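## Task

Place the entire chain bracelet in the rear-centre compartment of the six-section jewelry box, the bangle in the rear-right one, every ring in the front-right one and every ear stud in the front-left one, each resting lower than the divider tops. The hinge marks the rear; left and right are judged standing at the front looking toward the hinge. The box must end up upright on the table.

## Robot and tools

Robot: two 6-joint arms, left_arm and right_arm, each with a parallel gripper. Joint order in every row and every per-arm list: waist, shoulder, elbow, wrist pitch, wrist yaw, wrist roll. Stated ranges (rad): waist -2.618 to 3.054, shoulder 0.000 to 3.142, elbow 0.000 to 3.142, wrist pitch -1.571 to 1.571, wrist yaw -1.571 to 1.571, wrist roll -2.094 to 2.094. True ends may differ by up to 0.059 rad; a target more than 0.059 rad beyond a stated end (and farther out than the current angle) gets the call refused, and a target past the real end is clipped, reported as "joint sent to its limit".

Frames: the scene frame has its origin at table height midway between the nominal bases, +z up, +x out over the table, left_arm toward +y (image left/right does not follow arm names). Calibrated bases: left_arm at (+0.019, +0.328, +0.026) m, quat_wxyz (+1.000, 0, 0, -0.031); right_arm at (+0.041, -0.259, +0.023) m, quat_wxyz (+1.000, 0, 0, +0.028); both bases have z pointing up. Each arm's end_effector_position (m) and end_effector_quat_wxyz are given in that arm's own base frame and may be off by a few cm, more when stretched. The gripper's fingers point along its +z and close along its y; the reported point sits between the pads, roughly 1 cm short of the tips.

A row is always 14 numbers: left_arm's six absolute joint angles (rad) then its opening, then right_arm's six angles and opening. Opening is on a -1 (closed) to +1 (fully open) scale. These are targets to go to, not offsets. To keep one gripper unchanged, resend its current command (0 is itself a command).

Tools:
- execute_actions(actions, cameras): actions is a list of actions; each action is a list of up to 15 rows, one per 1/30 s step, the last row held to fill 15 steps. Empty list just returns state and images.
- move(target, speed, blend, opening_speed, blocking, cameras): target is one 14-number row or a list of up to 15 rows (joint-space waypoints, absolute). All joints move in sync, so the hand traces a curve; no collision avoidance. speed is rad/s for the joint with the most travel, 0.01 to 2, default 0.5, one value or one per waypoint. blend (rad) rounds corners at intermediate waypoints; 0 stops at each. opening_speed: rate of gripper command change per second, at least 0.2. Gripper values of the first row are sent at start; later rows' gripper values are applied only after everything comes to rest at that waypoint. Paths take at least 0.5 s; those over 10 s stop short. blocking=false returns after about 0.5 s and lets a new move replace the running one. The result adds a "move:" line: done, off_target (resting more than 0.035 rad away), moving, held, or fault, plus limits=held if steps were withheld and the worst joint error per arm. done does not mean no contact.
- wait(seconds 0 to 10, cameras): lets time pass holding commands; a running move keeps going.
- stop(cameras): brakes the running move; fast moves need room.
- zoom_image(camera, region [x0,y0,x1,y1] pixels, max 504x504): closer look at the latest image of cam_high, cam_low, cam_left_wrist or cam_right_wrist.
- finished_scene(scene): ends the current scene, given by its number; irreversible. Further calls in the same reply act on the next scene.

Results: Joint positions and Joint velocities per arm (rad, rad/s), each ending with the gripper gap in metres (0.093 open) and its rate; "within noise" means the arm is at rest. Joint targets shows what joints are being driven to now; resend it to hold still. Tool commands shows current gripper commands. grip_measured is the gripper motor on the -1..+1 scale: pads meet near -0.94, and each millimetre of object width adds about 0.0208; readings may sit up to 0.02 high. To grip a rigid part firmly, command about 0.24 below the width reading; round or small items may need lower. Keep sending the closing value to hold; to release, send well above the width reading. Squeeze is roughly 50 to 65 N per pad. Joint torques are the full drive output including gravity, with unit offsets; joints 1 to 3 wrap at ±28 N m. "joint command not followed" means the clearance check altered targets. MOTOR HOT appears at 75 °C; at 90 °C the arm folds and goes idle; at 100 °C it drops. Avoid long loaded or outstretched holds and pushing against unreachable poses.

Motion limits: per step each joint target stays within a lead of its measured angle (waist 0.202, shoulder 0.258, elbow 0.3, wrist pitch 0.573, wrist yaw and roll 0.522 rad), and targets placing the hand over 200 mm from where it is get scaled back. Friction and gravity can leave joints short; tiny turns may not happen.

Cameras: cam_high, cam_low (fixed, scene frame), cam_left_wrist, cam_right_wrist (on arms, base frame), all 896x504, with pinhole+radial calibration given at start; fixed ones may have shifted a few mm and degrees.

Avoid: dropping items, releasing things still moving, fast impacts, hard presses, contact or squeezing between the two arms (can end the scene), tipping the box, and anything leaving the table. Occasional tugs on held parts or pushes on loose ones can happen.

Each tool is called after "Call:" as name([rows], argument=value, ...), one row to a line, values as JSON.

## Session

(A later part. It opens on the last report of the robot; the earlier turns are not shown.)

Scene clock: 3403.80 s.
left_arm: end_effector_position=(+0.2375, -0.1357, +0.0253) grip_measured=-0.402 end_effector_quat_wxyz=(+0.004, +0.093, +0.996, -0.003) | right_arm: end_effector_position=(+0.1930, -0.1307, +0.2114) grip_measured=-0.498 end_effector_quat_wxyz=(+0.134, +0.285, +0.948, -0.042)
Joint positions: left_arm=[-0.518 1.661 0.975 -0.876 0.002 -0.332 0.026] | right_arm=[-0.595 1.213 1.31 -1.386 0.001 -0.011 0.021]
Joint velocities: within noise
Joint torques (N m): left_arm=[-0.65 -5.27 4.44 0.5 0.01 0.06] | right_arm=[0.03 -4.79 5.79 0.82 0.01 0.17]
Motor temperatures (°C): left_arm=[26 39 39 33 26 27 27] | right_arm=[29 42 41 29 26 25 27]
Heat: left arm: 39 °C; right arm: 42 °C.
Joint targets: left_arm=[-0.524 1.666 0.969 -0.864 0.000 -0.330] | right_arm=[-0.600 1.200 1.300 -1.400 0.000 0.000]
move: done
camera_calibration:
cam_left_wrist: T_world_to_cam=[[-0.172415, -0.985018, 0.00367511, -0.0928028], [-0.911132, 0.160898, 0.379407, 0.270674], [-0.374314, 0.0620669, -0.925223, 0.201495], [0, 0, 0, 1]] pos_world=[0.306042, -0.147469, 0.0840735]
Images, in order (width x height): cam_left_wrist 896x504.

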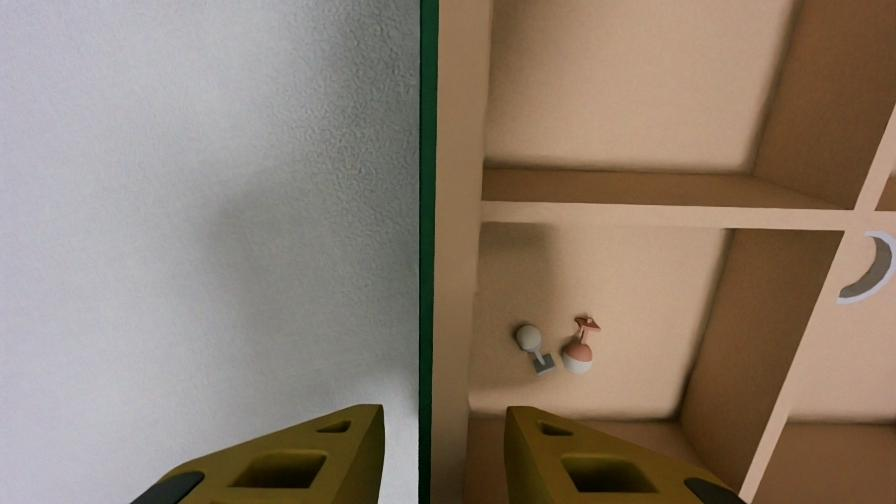

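Perfect. Grip, drag, jerk (slightly milder), release, look.

Call:
move([
  [-0.524,1.666,0.969,-0.864,0,-0.335,-1,-0.6,1.2,1.3,-1.4,0,0,-0.5],
  [-0.665,1.666,0.969,-0.864,0,-0.335,-1,-0.6,1.2,1.3,-1.4,0,0,-0.5],
], speed=0.25, opening_speed=0.6, cameras=[])

Call:
execute_actions([
  [[-0.654,1.666,0.969,-0.864,0,-0.335,-1,-0.6,1.2,1.3,-1.4,0,0,-0.5],[-0.637,1.666,0.969,-0.864,0,-0.335,-1,-0.6,1.2,1.3,-1.4,0,0,-0.5],[-0.617,1.666,0.969,-0.864,0,-0.335,-1,-0.6,1.2,1.3,-1.4,0,0,-0.5],[-0.593,1.666,0.969,-0.864,0,-0.335,-1,-0.6,1.2,1.3,-1.4,0,0,-0.5],[-0.567,1.666,0.969,-0.864,0,-0.335,-1,-0.6,1.2,1.3,-1.4,0,0,-0.5],[-0.541,1.666,0.969,-0.864,0,-0.335,-1,-0.6,1.2,1.3,-1.4,0,0,-0.5],[-0.515,1.666,0.969,-0.864,0,-0.335,-1,-0.6,1.2,1.3,-1.4,0,0,-0.5],[-0.527,1.666,0.969,-0.864,0,-0.335,-1,-0.6,1.2,1.3,-1.4,0,0,-0.5]],
], cameras=[])

Call:
move([
  [-0.535,1.666,0.969,-0.864,0,-0.335,-0.4,-0.6,1.2,1.3,-1.4,0,0,-0.5],
  [-0.54,1.5,1.15,-1.17,0,-0.34,-0.4,-0.6,1.2,1.3,-1.4,0,0,-0.5],
  [-0.69,1.74,1.5,-1.25,0,-0.4,-0.4,-0.6,1.2,1.3,-1.4,0,0,-0.5],
], speed=0.5, blend=[0,0.05,0], cameras=["cam_left_wrist"])

Call:
zoom_image(camera="cam_left_wrist", region=[380, 0, 680, 300])

Scene clock: 3423.43 s.
left_arm: end_effector_position=(+0.2220, -0.1629, +0.0254) grip_measured=-0.915 end_effector_quat_wxyz=(+0.013, +0.136, +0.991, +0.007) | right_arm: end_effector_position=(+0.1930, -0.1307, +0.2114) grip_measured=-0.498 end_effector_quat_wxyz=(+0.134, +0.285, +0.948, -0.042)
Joint positions: left_arm=[-0.648 1.661 0.975 -0.868 -0.024 -0.375 0.001] | right_arm=[-0.595 1.213 1.31 -1.386 0.001 -0.011 0.021]
Joint velocities: within noise
Joint torques (N m): left_arm=[-1.57 -5.29 4.45 0.43 0.28 0.49] | right_arm=[0.02 -4.78 5.79 0.82 0.02 0.16]
Motor temperatures (°C): left_arm=[26 39 38 32 26 27 27] | right_arm=[29 40 40 29 26 25 27]
Heat: left arm: 39 °C; right arm: 40 °C.
Joint targets: left_arm=[-0.665 1.666 0.969 -0.864 0.000 -0.335] | right_arm=[-0.600 1.200 1.300 -1.400 0.000 0.000]
move: off_target (left_arm); left_arm: the wrist roll is farthest, 0.040 rad from its target
No camera images: "cameras" was empty.

Scene clock: 3424.13 s.
left_arm: end_effector_position=(+0.2343, -0.1437, +0.0253) grip_measured=-0.916 end_effector_quat_wxyz=(+0.004, +0.112, +0.994, -0.009) | right_arm: end_effector_position=(+0.1930, -0.1307, +0.2114) grip_measured=-0.498 end_effector_quat_wxyz=(+0.134, +0.285, +0.948, -0.042)
Joint positions: left_arm=[-0.542 1.661 0.975 -0.87 0.013 -0.318 0.001] | right_arm=[-0.595 1.213 1.31 -1.386 0.001 -0.011 0.021]
Joint velocities: within noise
Joint torques (N m): left_arm=[1.06 -5.29 4.44 0.45 -0.11 -0.16] | right_arm=[0.01 -4.78 5.79 0.82 0.01 0.17]
Motor temperatures (°C): left_arm=[26 39 38 32 26 27 27] | right_arm=[29 40 40 29 26 25 27]
Heat: left arm: 39 °C; right arm: 40 °C.
Joint targets: left_arm=[-0.527 1.666 0.969 -0.864 0.000 -0.335] | right_arm=[-0.600 1.200 1.300 -1.400 0.000 0.000]
No camera images: "cameras" was empty.

Scene clock: 3426.83 s.
left_arm: end_effector_position=(+0.2545, -0.2107, +0.1264) grip_measured=-0.402 end_effector_quat_wxyz=(+0.025, +0.146, +0.989, -0.022) | right_arm: end_effector_position=(+0.1930, -0.1307, +0.2114) grip_measured=-0.498 end_effector_quat_wxyz=(+0.134, +0.285, +0.948, -0.042)
Joint positions: left_arm=[-0.685 1.732 1.469 -1.242 0.012 -0.392 0.026] | right_arm=[-0.595 1.213 1.31 -1.386 0.001 -0.011 0.021]
Joint velocities: within noise
Joint torques (N m): left_arm=[-0.54 -6.12 8.17 0.42 -0.1 -0.06] | right_arm=[0.02 -4.79 5.78 0.82 0.01 0.16]
Motor temperatures (°C): left_arm=[26 39 38 32 26 27 27] | right_arm=[29 40 40 29 26 25 27]
Heat: left arm: 39 °C; right arm: 40 °C.
Joint targets: left_arm=[-0.690 1.740 1.500 -1.250 0.000 -0.400] | right_arm=[-0.600 1.200 1.300 -1.400 0.000 0.000]
move: done
camera_calibration:
cam_left_wrist: T_world_to_cam=[[-0.278648, -0.959733, 0.0356219, -0.135713], [-0.901425, 0.274155, 0.335071, 0.286882], [-0.331344, 0.0612561, -0.941519, 0.296999], [0, 0, 0, 1]] pos_world=[0.319196, -0.227091, 0.188338]
Images, in order (width x height): cam_left_wrist 896x504.

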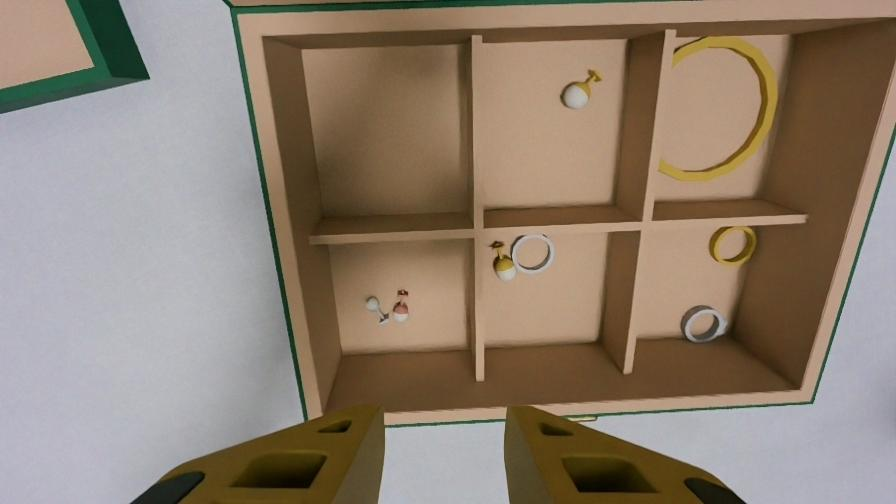

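Scaled by 1.680 from the camera's 896x504 image, which has a finer 1280x720 frame.

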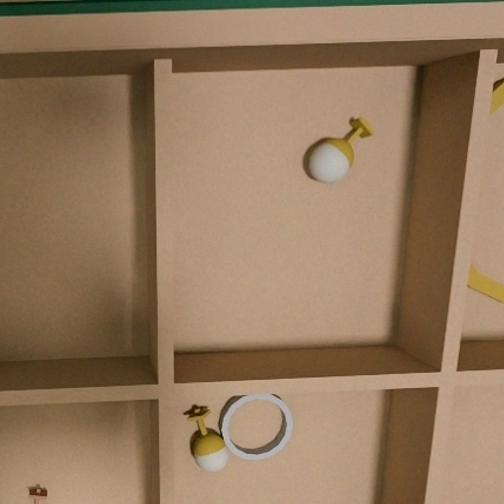

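Call:
move([
  [-0.776,1.85,1.5,-1.0,0,0.15,-0.4,-0.6,1.2,1.3,-1.4,0,0,-0.5],
  [-0.776,1.958,1.456,-0.797,0,0.15,-0.4,-0.6,1.2,1.3,-1.4,0,0,-0.5],
], speed=0.4, blend=[0.05,0], cameras=["cam_left_wrist"])

Call:
zoom_image(camera="cam_left_wrist", region=[300, 230, 600, 480])

Scene clock: 3448.03 s.
left_arm: end_effector_position=(+0.3059, -0.2987, +0.0630) grip_measured=-0.402 end_effector_quat_wxyz=(+0.127, +0.436, +0.890, -0.047) | right_arm: end_effector_position=(+0.1930, -0.1307, +0.2114) grip_measured=-0.498 end_effector_quat_wxyz=(+0.134, +0.285, +0.948, -0.042)
Joint positions: left_arm=[-0.769 1.952 1.463 -0.811 0.012 0.142 0.026] | right_arm=[-0.595 1.213 1.31 -1.386 0.001 -0.011 0.021]
Joint velocities: within noise
Joint torques (N m): left_arm=[-0.77 -8.28 5.08 0.99 -0.07 0.11] | right_arm=[0.01 -4.79 5.79 0.82 0.01 0.17]
Motor temperatures (°C): left_arm=[26 39 39 32 26 27 27] | right_arm=[29 39 40 29 26 25 27]
Heat: left arm: 39 °C; right arm: 40 °C.
Joint targets: left_arm=[-0.776 1.958 1.456 -0.797 0.000 0.150] | right_arm=[-0.600 1.200 1.300 -1.400 0.000 0.000]
move: done
camera_calibration:
cam_left_wrist: T_world_to_cam=[[-0.780726, -0.624398, -0.0243691, 0.0539367], [-0.621957, 0.772729, 0.126722, 0.455119], [-0.0602941, 0.114092, -0.991639, 0.19573], [0, 0, 0, 1]] pos_world=[0.336976, -0.340337, 0.137734]
Images, in order (width x height): cam_left_wrist 896x504.

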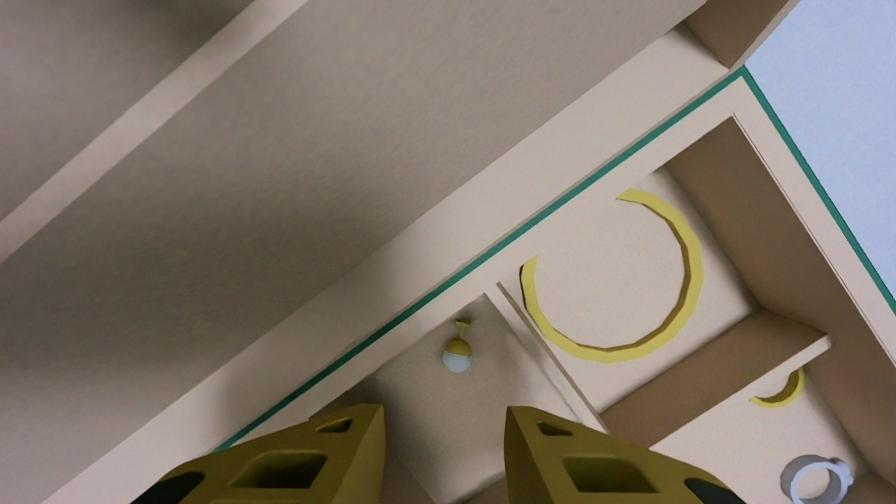

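Scaled by 1.680 from the camera's 896x504 image, which has a finer 1280x720 frame.

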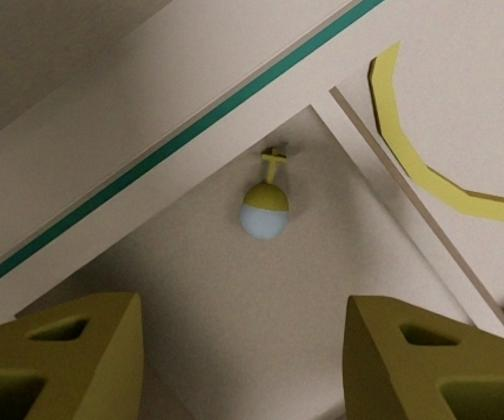

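Call:
move([
  [-0.779,2.012,1.379,-0.668,0,0.05,-0.57,-0.6,1.2,1.3,-1.4,0,0,-0.5],
], speed=0.2, cameras=["cam_left_wrist"])

Call:
zoom_image(camera="cam_left_wrist", region=[300, 230, 600, 480])

Scene clock: 3461.73 s.
left_arm: end_effector_position=(+0.3061, -0.3007, +0.0310) grip_measured=-0.568 end_effector_quat_wxyz=(+0.124, +0.402, +0.906, -0.052) | right_arm: end_effector_position=(+0.1930, -0.1307, +0.2114) grip_measured=-0.498 end_effector_quat_wxyz=(+0.134, +0.285, +0.948, -0.042)
Joint positions: left_arm=[-0.772 1.995 1.392 -0.698 0.012 0.062 0.018] | right_arm=[-0.595 1.213 1.31 -1.386 0.001 -0.011 0.021]
Joint velocities: within noise
Joint torques (N m): left_arm=[-0.75 -7.42 4.41 1.16 -0.07 -0.11] | right_arm=[0.02 -4.79 5.79 0.82 0.01 0.16]
Motor temperatures (°C): left_arm=[26 40 39 33 26 27 27] | right_arm=[29 39 40 29 26 25 27]
Heat: left arm: 40 °C; right arm: 40 °C.
Joint targets: left_arm=[-0.779 2.012 1.379 -0.668 0.000 0.050] | right_arm=[-0.600 1.200 1.300 -1.400 0.000 0.000]
move: done
camera_calibration:
cam_left_wrist: T_world_to_cam=[[-0.732792, -0.680446, -0.00299028, 0.0198662], [-0.675224, 0.72661, 0.126926, 0.463282], [-0.0841935, 0.0950295, -0.991908, 0.165875], [0, 0, 0, 1]] pos_world=[0.341342, -0.338871, 0.10579]
Images, in order (width x height): cam_left_wrist 896x504.

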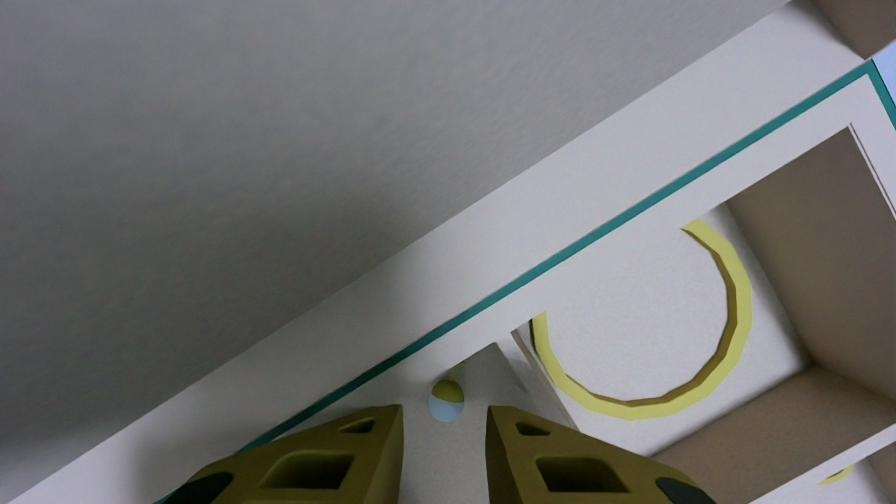

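Scaled by 1.680 from the camera's 896x504 image, which has a finer 1280x720 frame.

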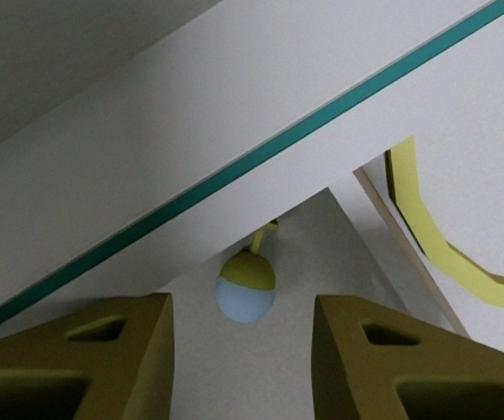

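Call:
move([
  [-0.782,1.958,1.43,-0.77,0,-0.1,-0.57,-0.6,1.2,1.3,-1.4,0,0,-0.5],
  [-0.782,1.958,1.43,-0.77,0,-0.28,-0.57,-0.6,1.2,1.3,-1.4,0,0,-0.5],
  [-0.782,2.010,1.377,-0.668,0,-0.28,-0.57,-0.6,1.2,1.3,-1.4,0,0,-0.5],
], speed=0.2, blend=[0.03,0,0], cameras=["cam_left_wrist"])

Call:
zoom_image(camera="cam_left_wrist", region=[300, 230, 600, 480])

Scene clock: 3474.90 s.
left_arm: end_effector_position=(+0.3034, -0.3061, +0.0315) grip_measured=-0.568 end_effector_quat_wxyz=(+0.119, +0.259, +0.956, -0.075) | right_arm: end_effector_position=(+0.1930, -0.1307, +0.2114) grip_measured=-0.498 end_effector_quat_wxyz=(+0.134, +0.285, +0.948, -0.042)
Joint positions: left_arm=[-0.785 1.992 1.387 -0.684 0.012 -0.258 0.018] | right_arm=[-0.595 1.213 1.31 -1.386 0.001 -0.011 0.021]
Joint velocities: left_arm=[within noise] | right_arm=[-0.002 0.002 -0.007 -0.037 -0.154 0.007 0]
Joint torques (N m): left_arm=[0.12 -7.35 4.63 1.07 -0.09 -0.2] | right_arm=[0.02 -4.79 5.78 0.82 0.01 0.16]
Motor temperatures (°C): left_arm=[26 42 39 34 26 27 27] | right_arm=[29 39 40 29 26 25 27]
Heat: left arm: 42 °C; right arm: 40 °C.
Joint targets: left_arm=[-0.782 2.010 1.377 -0.668 0.000 -0.280] | right_arm=[-0.600 1.200 1.300 -1.400 0.000 0.000]
move: done
camera_calibration:
cam_left_wrist: T_world_to_cam=[[-0.501984, -0.860795, 0.0839255, -0.113765], [-0.851338, 0.508897, 0.127463, 0.45211], [-0.152429, -0.00746437, -0.988286, 0.155906], [0, 0, 0, 1]] pos_world=[0.351555, -0.326842, 0.106]
Images, in order (width x height): cam_left_wrist 896x504.

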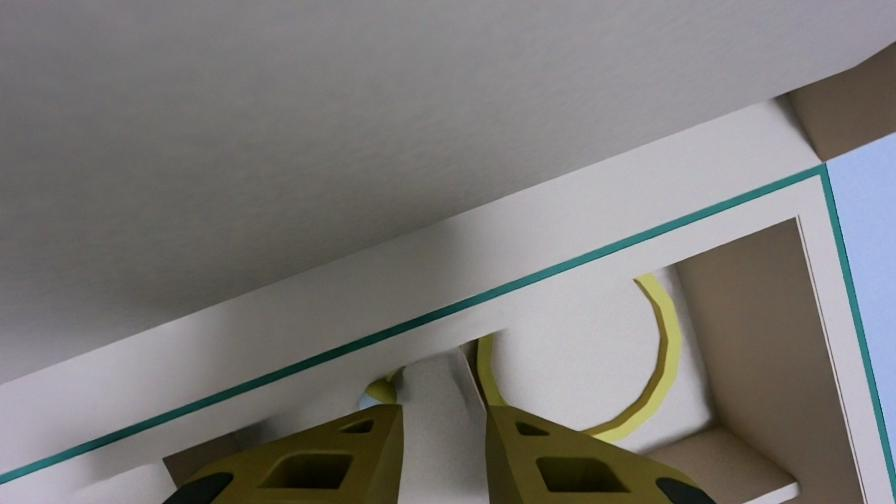

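Scaled by 1.680 from the camera's 896x504 image, which has a finer 1280x720 frame.

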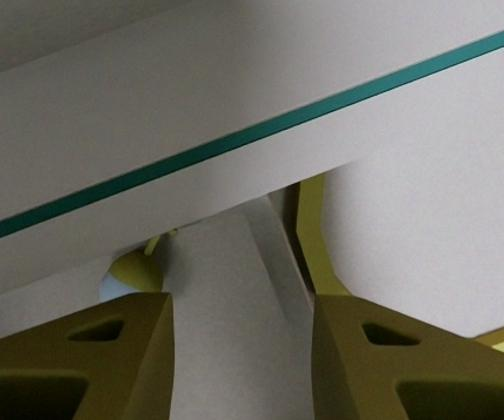

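Call:
move([
  [-0.782,1.935,1.46,-0.80,0,-0.25,-0.57,-0.6,1.2,1.3,-1.4,0,0,-0.5],
  [-0.750,1.945,1.45,-0.795,0,-0.25,-0.57,-0.6,1.2,1.3,-1.4,0,0,-0.5],
], speed=0.2, cameras=["cam_left_wrist"])

Call:
zoom_image(camera="cam_left_wrist", region=[300, 230, 600, 480])

Scene clock: 3494.60 s.
left_arm: end_effector_position=(+0.3029, -0.2893, +0.0430) grip_measured=-0.568 end_effector_quat_wxyz=(+0.096, +0.251, +0.961, -0.060) | right_arm: end_effector_position=(+0.1930, -0.1307, +0.2114) grip_measured=-0.498 end_effector_quat_wxyz=(+0.134, +0.285, +0.948, -0.042)
Joint positions: left_arm=[-0.758 1.976 1.426 -0.794 0.012 -0.247 0.018] | right_arm=[-0.595 1.213 1.31 -1.386 0.001 -0.011 0.021]
Joint velocities: within noise
Joint torques (N m): left_arm=[0.47 -11.67 7.62 0.77 -0.09 0.01] | right_arm=[0.01 -4.79 5.78 0.82 0.01 0.16]
Motor temperatures (°C): left_arm=[26 42 39 33 26 27 27] | right_arm=[29 38 40 29 26 25 27]
Heat: left arm: 42 °C; right arm: 40 °C.
Joint targets: left_arm=[-0.750 1.945 1.450 -0.795 0.000 -0.250] | right_arm=[-0.600 1.200 1.300 -1.400 0.000 0.000]
move: done
camera_calibration:
cam_left_wrist: T_world_to_cam=[[-0.483981, -0.872458, 0.067674, -0.108654], [-0.854303, 0.487827, 0.179419, 0.434198], [-0.189549, 0.0290213, -0.981442, 0.188744], [0, 0, 0, 1]] pos_world=[0.354127, -0.312087, 0.114691]
Images, in order (width x height): cam_left_wrist 896x504.

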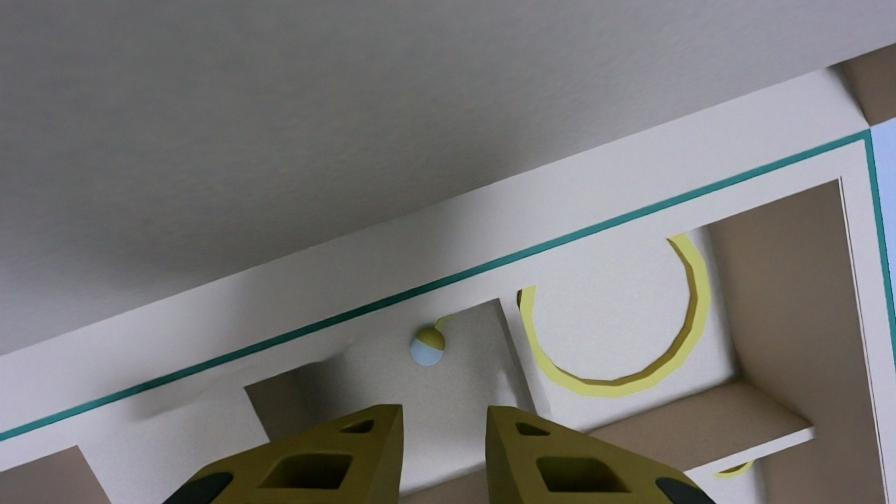

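Scaled by 1.680 from the camera's 896x504 image, which has a finer 1280x720 frame.

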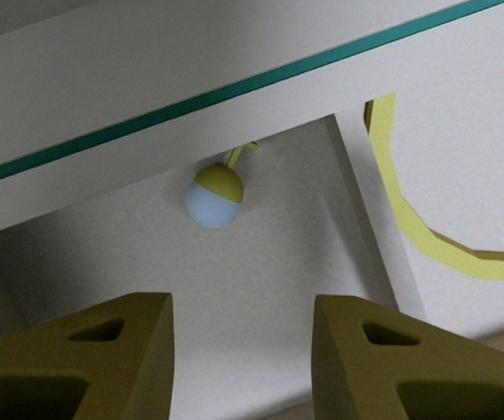

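Call:
move([
  [-0.742,1.98,1.39,-0.71,0,-0.22,-0.57,-0.6,1.2,1.3,-1.4,0,0,-0.5],
  [-0.742,2.004,1.364,-0.667,0,-0.22,-0.57,-0.6,1.2,1.3,-1.4,0,0,-0.5],
], speed=0.2, blend=[0.02,0], cameras=["cam_left_wrist"])

Call:
zoom_image(camera="cam_left_wrist", region=[300, 230, 600, 480])

Scene clock: 3507.83 s.
left_arm: end_effector_position=(+0.3106, -0.2929, +0.0293) grip_measured=-0.568 end_effector_quat_wxyz=(+0.117, +0.258, +0.957, -0.069) | right_arm: end_effector_position=(+0.1930, -0.1307, +0.2114) grip_measured=-0.498 end_effector_quat_wxyz=(+0.134, +0.285, +0.948, -0.042)
Joint positions: left_arm=[-0.752 1.988 1.374 -0.685 0.011 -0.226 0.018] | right_arm=[-0.595 1.213 1.31 -1.386 0.001 -0.011 0.021]
Joint velocities: within noise
Joint torques (N m): left_arm=[0.61 -7.47 4.66 1.02 -0.09 0.11] | right_arm=[0.01 -4.81 5.79 0.81 0.01 0.16]
Motor temperatures (°C): left_arm=[26 45 40 33 26 27 27] | right_arm=[29 38 40 29 26 25 27]
Heat: left arm: 45 °C; right arm: 40 °C.
Joint targets: left_arm=[-0.742 2.004 1.364 -0.667 0.000 -0.220] | right_arm=[-0.600 1.200 1.300 -1.400 0.000 0.000]
move: done
camera_calibration:
cam_left_wrist: T_world_to_cam=[[-0.499184, -0.863415, 0.0730028, -0.099953], [-0.852926, 0.504472, 0.13426, 0.450827], [-0.15275, 0.00475451, -0.988253, 0.158561], [0, 0, 0, 1]] pos_world=[0.358847, -0.314484, 0.103467]
Images, in order (width x height): cam_left_wrist 896x504.

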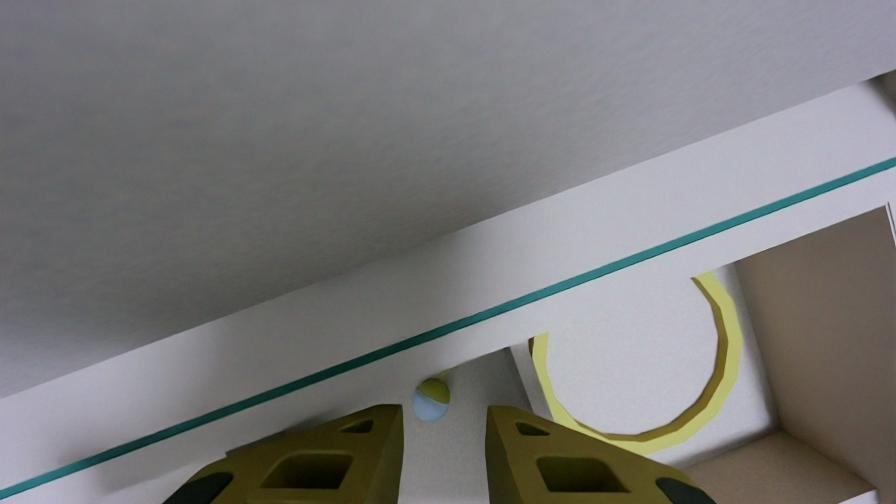

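Scaled by 1.680 from the camera's 896x504 image, which has a finer 1280x720 frame.

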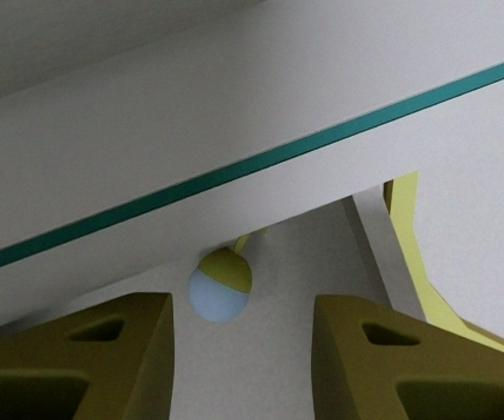

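Call:
move([
  [-0.738,2.055,1.317,-0.566,0,-0.22,-0.57,-0.6,1.2,1.3,-1.4,0,0,-0.5],
], speed=0.12, cameras=["cam_left_wrist"])

Call:
zoom_image(camera="cam_left_wrist", region=[300, 230, 600, 480])

Scene clock: 3521.30 s.
left_arm: end_effector_position=(+0.3148, -0.2935, +0.0105) grip_measured=-0.570 end_effector_quat_wxyz=(+0.123, +0.255, +0.956, -0.070) | right_arm: end_effector_position=(+0.1930, -0.1307, +0.2114) grip_measured=-0.498 end_effector_quat_wxyz=(+0.134, +0.285, +0.948, -0.042)
Joint positions: left_arm=[-0.747 2.02 1.337 -0.604 0.009 -0.226 0.018] | right_arm=[-0.595 1.213 1.31 -1.386 0.001 -0.011 0.021]
Joint velocities: within noise
Joint torques (N m): left_arm=[0.55 -5.82 3.64 1.28 -0.05 0.11] | right_arm=[0.02 -4.79 5.78 0.82 0.02 0.16]
Motor temperatures (°C): left_arm=[26 45 39 33 26 27 27] | right_arm=[29 38 40 29 26 25 27]
Heat: left arm: 45 °C; right arm: 40 °C.
Joint targets: left_arm=[-0.738 2.055 1.317 -0.566 0.000 -0.220] | right_arm=[-0.600 1.200 1.300 -1.400 0.000 0.000]
move: off_target (left_arm); left_arm: the wrist pitch is farthest, 0.038 rad from its target
camera_calibration:
cam_left_wrist: T_world_to_cam=[[-0.495151, -0.865667, 0.0737926, -0.098908], [-0.856919, 0.500614, 0.122786, 0.457444], [-0.143233, -0.00243668, -0.989686, 0.135555], [0, 0, 0, 1]] pos_world=[0.362434, -0.314294, 0.0852882]
Images, in order (width x height): cam_left_wrist 896x504.

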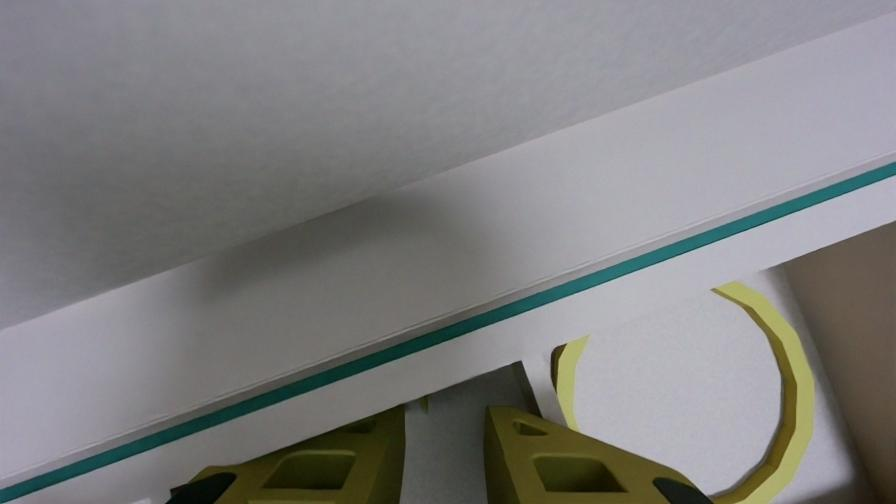

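Scaled by 1.680 from the camera's 896x504 image, which has a finer 1280x720 frame.

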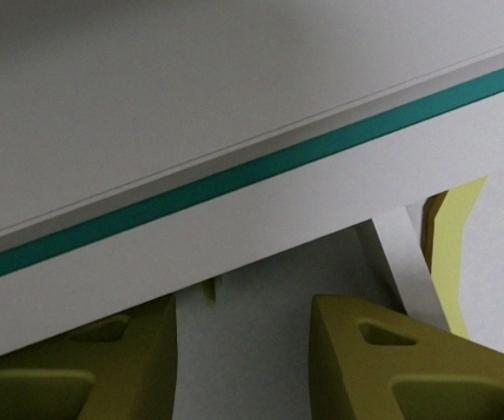

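Call:
move([
  [-0.738,1.93,1.46,-0.80,0,-0.22,-0.57,-0.6,1.2,1.3,-1.4,0,0,-0.5],
], speed=0.25, cameras=["cam_left_wrist"])

Call:
zoom_image(camera="cam_left_wrist", region=[300, 230, 600, 480])

Scene clock: 3530.37 s.
left_arm: end_effector_position=(+0.3061, -0.2861, +0.0477) grip_measured=-0.570 end_effector_quat_wxyz=(+0.100, +0.259, +0.959, -0.060) | right_arm: end_effector_position=(+0.1930, -0.1307, +0.2114) grip_measured=-0.498 end_effector_quat_wxyz=(+0.134, +0.285, +0.948, -0.042)
Joint positions: left_arm=[-0.747 1.966 1.429 -0.8 0.012 -0.221 0.018] | right_arm=[-0.595 1.213 1.31 -1.386 0.001 -0.011 0.021]
Joint velocities: within noise
Joint torques (N m): left_arm=[0.53 -12.03 8.38 0.8 -0.09 0.05] | right_arm=[0.03 -4.81 5.78 0.82 0.02 0.16]
Motor temperatures (°C): left_arm=[26 44 39 34 26 27 27] | right_arm=[29 38 40 29 26 25 27]
Heat: left arm: 44 °C; right arm: 40 °C.
Joint targets: left_arm=[-0.738 1.930 1.460 -0.800 0.000 -0.220] | right_arm=[-0.600 1.200 1.300 -1.400 0.000 0.000]
move: off_target (left_arm); left_arm: the shoulder is farthest, 0.036 rad from its target
camera_calibration:
cam_left_wrist: T_world_to_cam=[[-0.497386, -0.865139, 0.0643501, -0.098292], [-0.848617, 0.500607, 0.171001, 0.43683], [-0.180154, 0.0304448, -0.983167, 0.191496], [0, 0, 0, 1]] pos_world=[0.356311, -0.309546, 0.119899]
Images, in order (width x height): cam_left_wrist 896x504.

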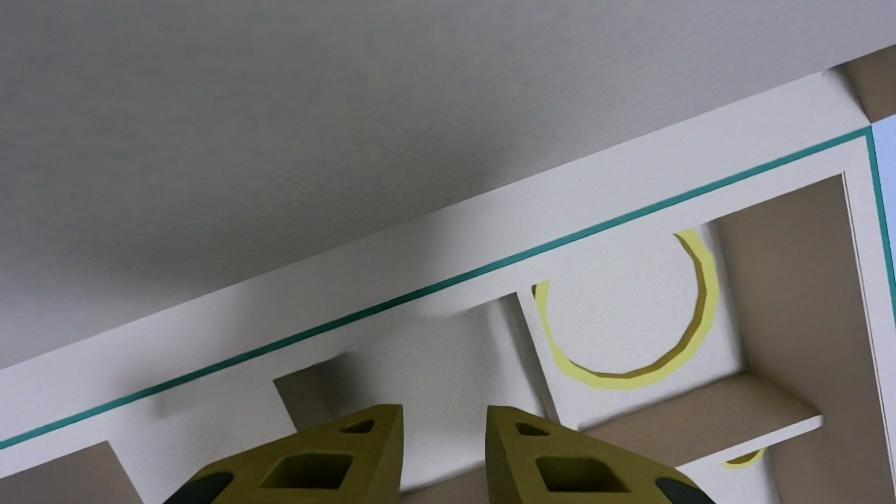

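Scaled by 1.680 from the camera's 896x504 image, which has a finer 1280x720 frame.

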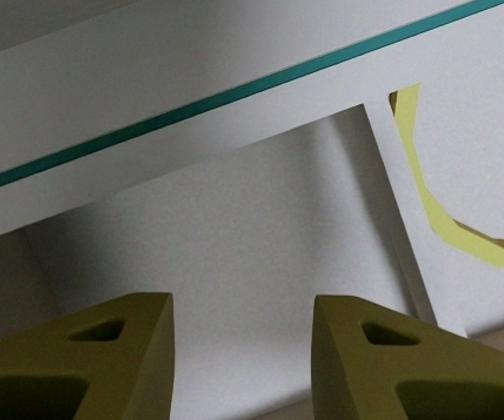

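Call:
move([
  [-0.72,1.75,1.5,-1.2,0,-0.3,-0.57,-0.6,1.2,1.3,-1.4,0,0,-0.5],
], speed=0.4, cameras=["cam_left_wrist"])

Call:
zoom_image(camera="cam_left_wrist", region=[380, 0, 680, 300])

Scene clock: 3537.23 s.
left_arm: end_effector_position=(+0.2549, -0.2299, +0.1128) grip_measured=-0.570 end_effector_quat_wxyz=(+0.028, +0.216, +0.976, -0.023) | right_arm: end_effector_position=(+0.1930, -0.1307, +0.2114) grip_measured=-0.498 end_effector_quat_wxyz=(+0.134, +0.285, +0.948, -0.042)
Joint positions: left_arm=[-0.728 1.779 1.471 -1.192 0.012 -0.292 0.018] | right_arm=[-0.595 1.213 1.31 -1.386 0.001 -0.011 0.021]
Joint velocities: within noise
Joint torques (N m): left_arm=[0.44 -9.85 8.01 0.42 -0.1 -0.06] | right_arm=[0.02 -4.79 5.78 0.82 0.02 0.16]
Motor temperatures (°C): left_arm=[26 46 39 33 26 27 27] | right_arm=[29 38 40 29 26 25 27]
Heat: left arm: 46 °C; right arm: 40 °C.
Joint targets: left_arm=[-0.720 1.750 1.500 -1.200 0.000 -0.300] | right_arm=[-0.600 1.200 1.300 -1.400 0.000 0.000]
move: done
camera_calibration:
cam_left_wrist: T_world_to_cam=[[-0.41204, -0.910612, 0.0317671, -0.107796], [-0.85646, 0.398964, 0.327574, 0.315119], [-0.310966, 0.107766, -0.944291, 0.291374], [0, 0, 0, 1]] pos_world=[0.316079, -0.255282, 0.175342]
Images, in order (width x height): cam_left_wrist 896x504.

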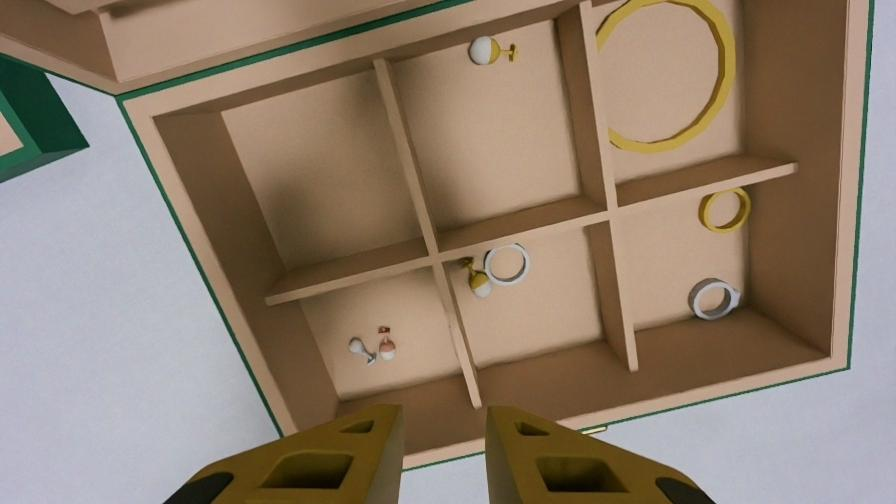

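Scaled by 1.680 from the camera's 896x504 image, which has a finer 1280x720 frame.

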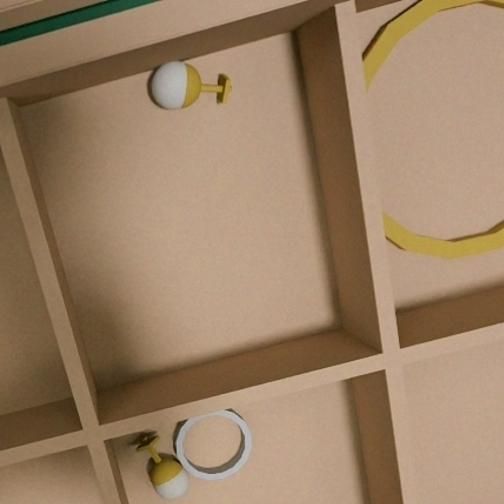

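Call:
move([
  [-0.4,1.3,1.5,-1.4,0,0,-0.4,-0.3,1.2,1.4,-1.4,0,0,-0.3],
  [0.9,1.2,1.5,-1.5,0,0,-0.4,0.3,1.2,1.4,-1.4,0,0,-0.3],
  [0.9,1.2,1.5,-1.5,0,0,-0.4,1.1,1.7,1.65,-1.45,0,0.0,-0.3],
], speed=0.8, blend=[0.2,0.2,0], cameras=["cam_right_wrist"])

Scene clock: 3556.00 s.
left_arm: end_effector_position=(+0.1446, +0.1772, +0.2529) grip_measured=-0.402 end_effector_quat_wxyz=(+0.152, -0.428, +0.888, +0.068) | right_arm: end_effector_position=(+0.1442, +0.2848, +0.1787) grip_measured=-0.302 end_effector_quat_wxyz=(+0.034, -0.528, +0.849, +0.021)
Joint positions: left_arm=[0.892 1.214 1.474 -1.496 0.008 -0.008 0.026] | right_arm=[1.102 1.691 1.629 -1.43 -0.001 -0.011 0.031]
Joint velocities: within noise
Joint torques (N m): left_arm=[0.44 -3.54 7.38 0.96 -0.04 0.12] | right_arm=[0.34 -7.36 8.53 0.34 0.03 0.16]
Motor temperatures (°C): left_arm=[26 45 40 33 26 27 27] | right_arm=[29 38 40 29 26 25 27]
Heat: left arm: 45 °C; right arm: 40 °C.
Joint targets: left_arm=[0.900 1.200 1.500 -1.500 0.000 0.000] | right_arm=[1.100 1.700 1.650 -1.450 0.000 0.000]
move: done
camera_calibration:
cam_right_wrist: T_world_to_cam=[[0.899942, -0.435904, -0.00962329, -0.00462863], [-0.403272, -0.840558, 0.361711, 0.272156], [-0.16576, -0.321638, -0.932241, 0.358551], [0, 0, 0, 1]] pos_world=[0.173352, 0.342069, 0.235769]
Images, in order (width x height): cam_right_wrist 896x504.

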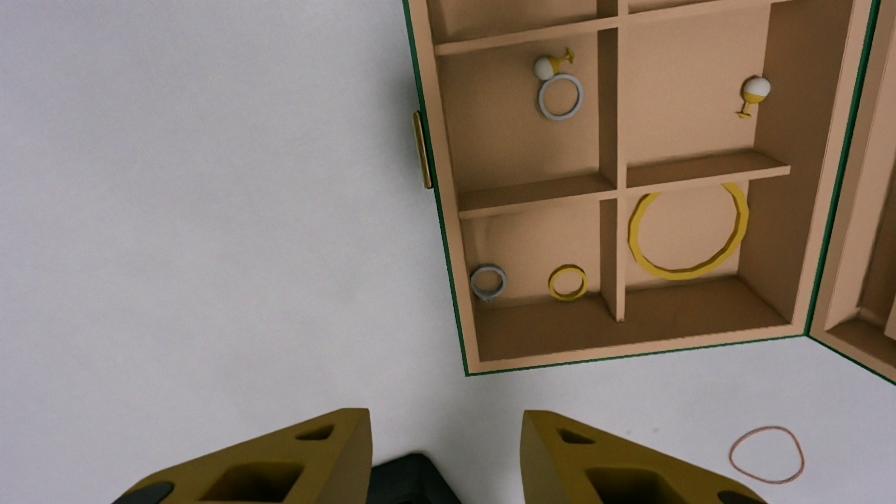

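Call:
execute_actions(actions=[], cameras=["cam_right_wrist"])

Scene clock: 3613.53 s.
left_arm: end_effector_position=(+0.1445, +0.1771, +0.2529) grip_measured=-0.402 end_effector_quat_wxyz=(+0.152, -0.428, +0.888, +0.068) | right_arm: end_effector_position=(+0.1440, +0.2843, +0.1788) grip_measured=-0.302 end_effector_quat_wxyz=(+0.033, -0.528, +0.849, +0.020)
Joint positions: left_arm=[0.892 1.214 1.474 -1.497 0.008 -0.007 0.026] | right_arm=[1.102 1.691 1.63 -1.432 -0.001 -0.011 0.031]
Joint velocities: within noise
Joint torques (N m): left_arm=[0.44 -3.55 7.36 0.96 -0.04 0.12] | right_arm=[0.34 -7.36 8.5 0.34 0.03 0.16]
Motor temperatures (°C): left_arm=[26 40 39 33 26 27 27] | right_arm=[29 40 43 29 26 25 27]
Heat: left arm: 40 °C; right arm: 43 °C.
Joint targets: left_arm=[0.900 1.200 1.500 -1.500 0.000 0.000] | right_arm=[1.100 1.700 1.650 -1.450 0.000 0.000]
Tool commands: left_gripper/opening=-0.4 right_gripper/opening=-0.3
camera_calibration:
cam_right_wrist: T_world_to_cam=[[0.899934, -0.43592, -0.00965771, -0.00460743], [-0.402959, -0.839941, 0.363488, 0.271151], [-0.166564, -0.323223, -0.931549, 0.358875], [0, 0, 0, 1]] pos_world=[0.173185, 0.341739, 0.235705]
Images, in order (width x height): cam_right_wrist 896x504.

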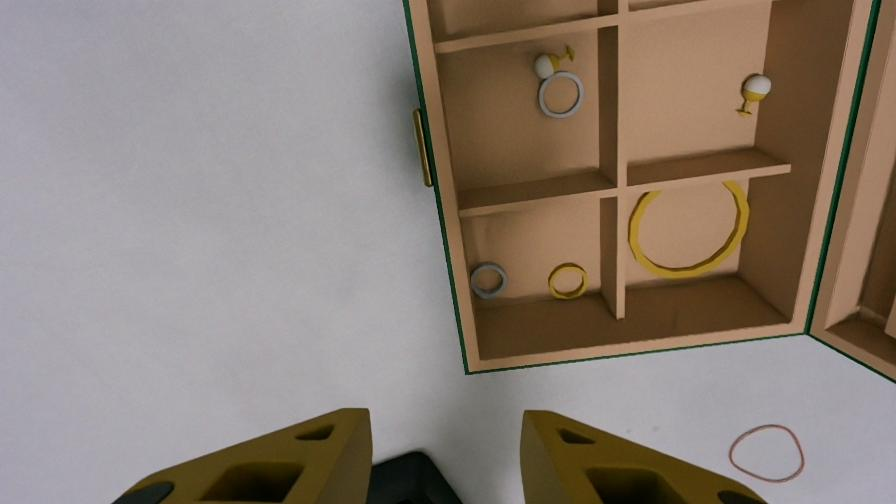

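Call:
move(target=[0.9,1.2,1.5,-1.5,0,0,-0.4, 1.12,1.957,1.575,-1.16,0,-0.15,-0.3], speed=0.6, cameras=["cam_right_wrist"])

Scene clock: 3627.67 s.
left_arm: end_effector_position=(+0.1444, +0.1770, +0.2528) grip_measured=-0.402 end_effector_quat_wxyz=(+0.152, -0.428, +0.888, +0.067) | right_arm: end_effector_position=(+0.1645, +0.3351, +0.0836) grip_measured=-0.302 end_effector_quat_wxyz=(+0.010, -0.586, +0.810, +0.006)
Joint positions: left_arm=[0.892 1.214 1.474 -1.498 0.008 -0.007 0.026] | right_arm=[1.114 1.95 1.58 -1.178 -0.001 -0.137 0.031]
Joint velocities: within noise
Joint torques (N m): left_arm=[0.44 -3.54 7.36 0.96 -0.05 0.12] | right_arm=[0.95 -10.03 6.05 0.59 0.02 -0.07]
Motor temperatures (°C): left_arm=[26 39 39 33 26 27 27] | right_arm=[29 41 43 29 26 25 27]
Heat: left arm: 39 °C; right arm: 43 °C.
Joint targets: left_arm=[0.900 1.200 1.500 -1.500 0.000 0.000] | right_arm=[1.120 1.957 1.575 -1.160 0.000 -0.150]
move: done
camera_calibration:
cam_right_wrist: T_world_to_cam=[[0.951558, -0.307371, -0.00781604, -0.0535339], [-0.276637, -0.866955, 0.414561, 0.340634], [-0.1342, -0.392317, -0.909988, 0.306096], [0, 0, 0, 1]] pos_world=[0.186251, 0.398946, 0.136912]
Images, in order (width x height): cam_right_wrist 896x504.

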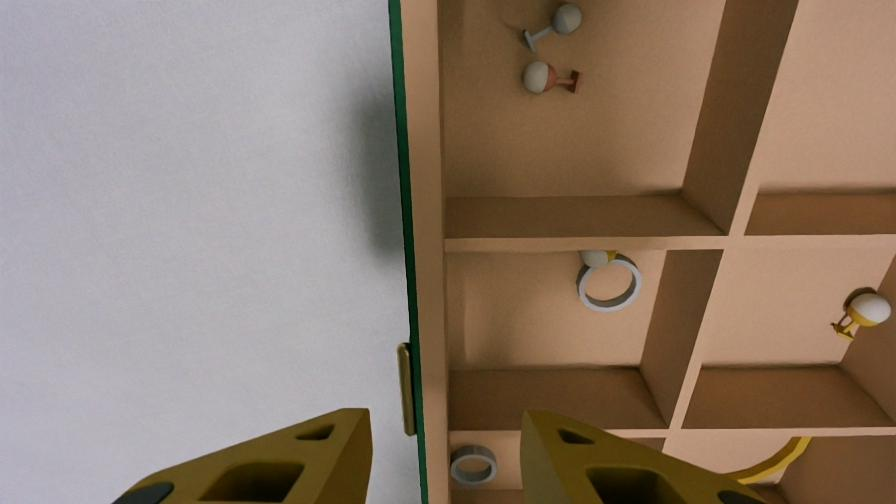

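Call:
move([
  [0.9,1.2,1.5,-1.5,0,0,-0.4, 1.134,2.008,1.431,-0.98,0,-0.12,-0.3],
  [0.9,1.2,1.5,-1.5,0,0,-0.4, 1.134,2.008,1.431,-0.98,0,-0.12,-1],
], speed=0.25, opening_speed=0.5, cameras=["cam_right_wrist"])

Scene clock: 3642.30 s.
left_arm: end_effector_position=(+0.1444, +0.1770, +0.2528) grip_measured=-0.402 end_effector_quat_wxyz=(+0.152, -0.428, +0.888, +0.067) | right_arm: end_effector_position=(+0.1597, +0.3372, +0.0345) grip_measured=-0.849 end_effector_quat_wxyz=(+0.009, -0.585, +0.811, +0.005)
Joint positions: left_arm=[0.892 1.214 1.474 -1.498 0.008 -0.007 0.026] | right_arm=[1.129 1.992 1.439 -0.997 0 -0.122 0.004]
Joint velocities: within noise
Joint torques (N m): left_arm=[0.43 -3.55 7.36 0.96 -0.04 0.11] | right_arm=[0.94 -9.32 5.48 0.57 -0.02 0.07]
Motor temperatures (°C): left_arm=[26 39 39 33 26 27 27] | right_arm=[29 42 42 29 26 25 27]
Heat: left arm: 39 °C; right arm: 42 °C.
Joint targets: left_arm=[0.900 1.200 1.500 -1.500 0.000 0.000] | right_arm=[1.134 2.008 1.431 -0.980 0.000 -0.120]
move: done
camera_calibration:
cam_right_wrist: T_world_to_cam=[[0.951201, -0.30849, -0.00717541, -0.0483154], [-0.277741, -0.866058, 0.415696, 0.361358], [-0.134452, -0.393417, -0.909475, 0.261971], [0, 0, 0, 1]] pos_world=[0.181544, 0.401117, 0.0876944]
Images, in order (width x height): cam_right_wrist 896x504.

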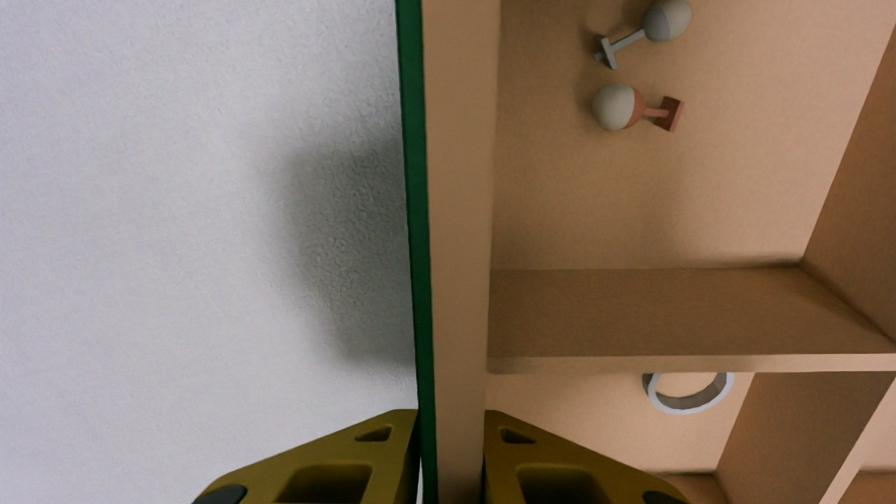

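Call:
move(target=[0.9,1.2,1.5,-1.5,0,0,-0.4, 1.02,2.008,1.431,-0.98,0,-0.12,-1], speed=0.15, cameras=[])

Call:
execute_actions([
  [[0.9,1.2,1.5,-1.5,0,0,-0.4,1.030,2.008,1.431,-0.98,0,-0.12,-1],[0.9,1.2,1.5,-1.5,0,0,-0.4,1.042,2.008,1.431,-0.98,0,-0.12,-1],[0.9,1.2,1.5,-1.5,0,0,-0.4,1.056,2.008,1.431,-0.98,0,-0.12,-1],[0.9,1.2,1.5,-1.5,0,0,-0.4,1.073,2.008,1.431,-0.98,0,-0.12,-1],[0.9,1.2,1.5,-1.5,0,0,-0.4,1.091,2.008,1.431,-0.98,0,-0.12,-1],[0.9,1.2,1.5,-1.5,0,0,-0.4,1.110,2.008,1.431,-0.98,0,-0.12,-1],[0.9,1.2,1.5,-1.5,0,0,-0.4,1.130,2.008,1.431,-0.98,0,-0.12,-1],[0.9,1.2,1.5,-1.5,0,0,-0.4,1.119,2.008,1.431,-0.98,0,-0.12,-1]],
], cameras=["cam_right_wrist"])

Call:
move([
  [0.9,1.2,1.5,-1.5,0,0,-0.4, 1.119,2.008,1.431,-0.98,0,-0.12,-0.3],
  [0.9,1.2,1.5,-1.5,0,0,-0.4,1.119,1.75,1.65,-1.4,0,-0.12,-0.3],
  [0.9,1.2,1.5,-1.5,0,0,-0.4,1.0,1.6,1.65,-1.4,0,0,-0.3],
], speed=0.4, opening_speed=0.8, cameras=["cam_right_wrist"])

Scene clock: 3661.67 s.
left_arm: end_effector_position=(+0.1444, +0.1770, +0.2528) grip_measured=-0.402 end_effector_quat_wxyz=(+0.152, -0.428, +0.888, +0.067) | right_arm: end_effector_position=(+0.1874, +0.3258, +0.0346) grip_measured=-0.870 end_effector_quat_wxyz=(+0.011, -0.549, +0.836, +0.015)
Joint positions: left_arm=[0.892 1.214 1.474 -1.498 0.008 -0.007 0.026] | right_arm=[1.041 1.992 1.439 -0.986 -0.017 -0.12 0.003]
Joint velocities: within noise
Joint torques (N m): left_arm=[0.44 -3.54 7.36 0.97 -0.04 0.12] | right_arm=[-1.36 -9.36 5.49 0.49 0.17 0.05]
Motor temperatures (°C): left_arm=[26 39 40 33 26 27 27] | right_arm=[29 46 41 29 26 25 28]
Heat: left arm: 40 °C; right arm: 46 °C.
Joint targets: left_arm=[0.900 1.200 1.500 -1.500 0.000 0.000] | right_arm=[1.020 2.008 1.431 -0.980 0.000 -0.120]
move: done
No camera images: "cameras" was empty.

Scene clock: 3662.37 s.
left_arm: end_effector_position=(+0.1444, +0.1770, +0.2528) grip_measured=-0.402 end_effector_quat_wxyz=(+0.152, -0.428, +0.888, +0.067) | right_arm: end_effector_position=(+0.1735, +0.3335, +0.0345) grip_measured=-0.871 end_effector_quat_wxyz=(+0.022, -0.575, +0.818, -0.007)
Joint positions: left_arm=[0.892 1.214 1.474 -1.498 0.008 -0.007 0.026] | right_arm=[1.106 1.993 1.439 -0.985 0.033 -0.12 0.003]
Joint velocities: within noise
Joint torques (N m): left_arm=[0.44 -3.55 7.36 0.96 -0.04 0.11] | right_arm=[1.62 -9.39 5.49 0.48 -0.29 0.06]
Motor temperatures (°C): left_arm=[26 39 40 33 26 27 27] | right_arm=[29 46 41 29 26 25 28]
Heat: left arm: 40 °C; right arm: 46 °C.
Joint targets: left_arm=[0.900 1.200 1.500 -1.500 0.000 0.000] | right_arm=[1.119 2.008 1.431 -0.980 0.000 -0.120]
camera_calibration:
cam_right_wrist: T_world_to_cam=[[0.9429, -0.332031, 0.0263504, -0.054449], [-0.313206, -0.856957, 0.4093, 0.365272], [-0.113319, -0.394182, -0.912019, 0.259057], [0, 0, 0, 1]] pos_world=[0.195101, 0.397059, 0.0881936]
Images, in order (width x height): cam_right_wrist 896x504.

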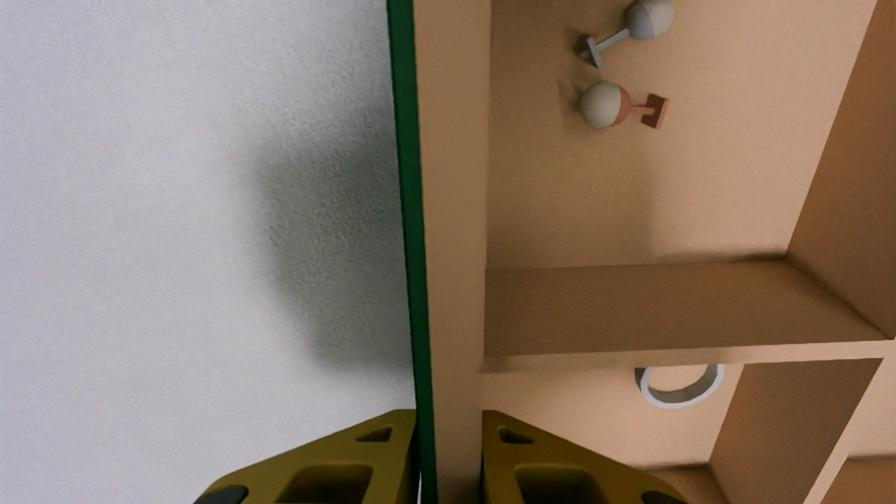

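Scene clock: 3665.67 s.
left_arm: end_effector_position=(+0.1444, +0.1770, +0.2528) grip_measured=-0.402 end_effector_quat_wxyz=(+0.152, -0.428, +0.888, +0.067) | right_arm: end_effector_position=(+0.1763, +0.2736, +0.2067) grip_measured=-0.302 end_effector_quat_wxyz=(+0.096, -0.483, +0.869, +0.048)
Joint positions: left_arm=[0.892 1.214 1.474 -1.498 0.008 -0.007 0.026] | right_arm=[1.001 1.61 1.635 -1.381 0.006 -0.013 0.031]
Joint velocities: within noise
Joint torques (N m): left_arm=[0.43 -3.54 7.36 0.97 -0.04 0.12] | right_arm=[0.35 -8.49 8.14 0.62 -0.03 0.18]
Motor temperatures (°C): left_arm=[26 39 40 33 26 27 27] | right_arm=[29 46 41 29 26 25 28]
Heat: left arm: 40 °C; right arm: 46 °C.
Joint targets: left_arm=[0.900 1.200 1.500 -1.500 0.000 0.000] | right_arm=[1.000 1.600 1.650 -1.400 0.000 0.000]
move: done
camera_calibration:
cam_right_wrist: T_world_to_cam=[[0.852835, -0.522181, -0.000267642, -0.00814617], [-0.507839, -0.829531, 0.232331, 0.307812], [-0.121541, -0.198004, -0.972637, 0.353062], [0, 0, 0, 1]] pos_world=[0.206178, 0.320993, 0.271885]
Images, in order (width x height): cam_right_wrist 896x504.

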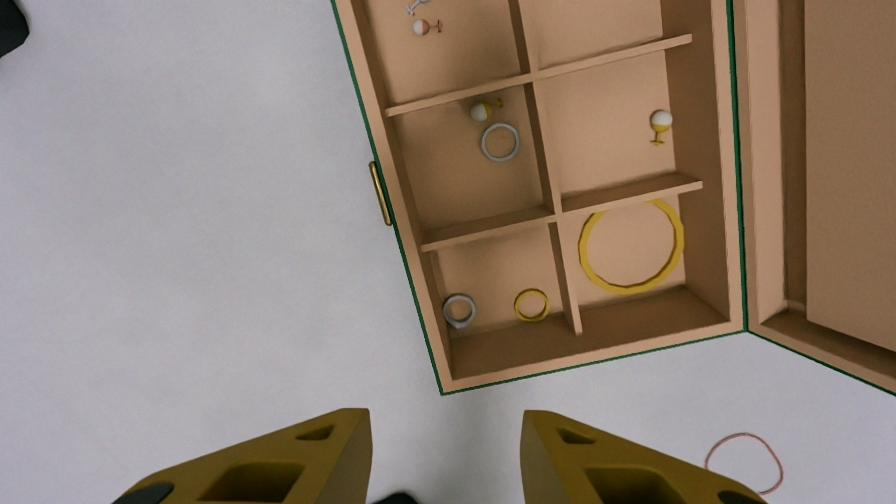

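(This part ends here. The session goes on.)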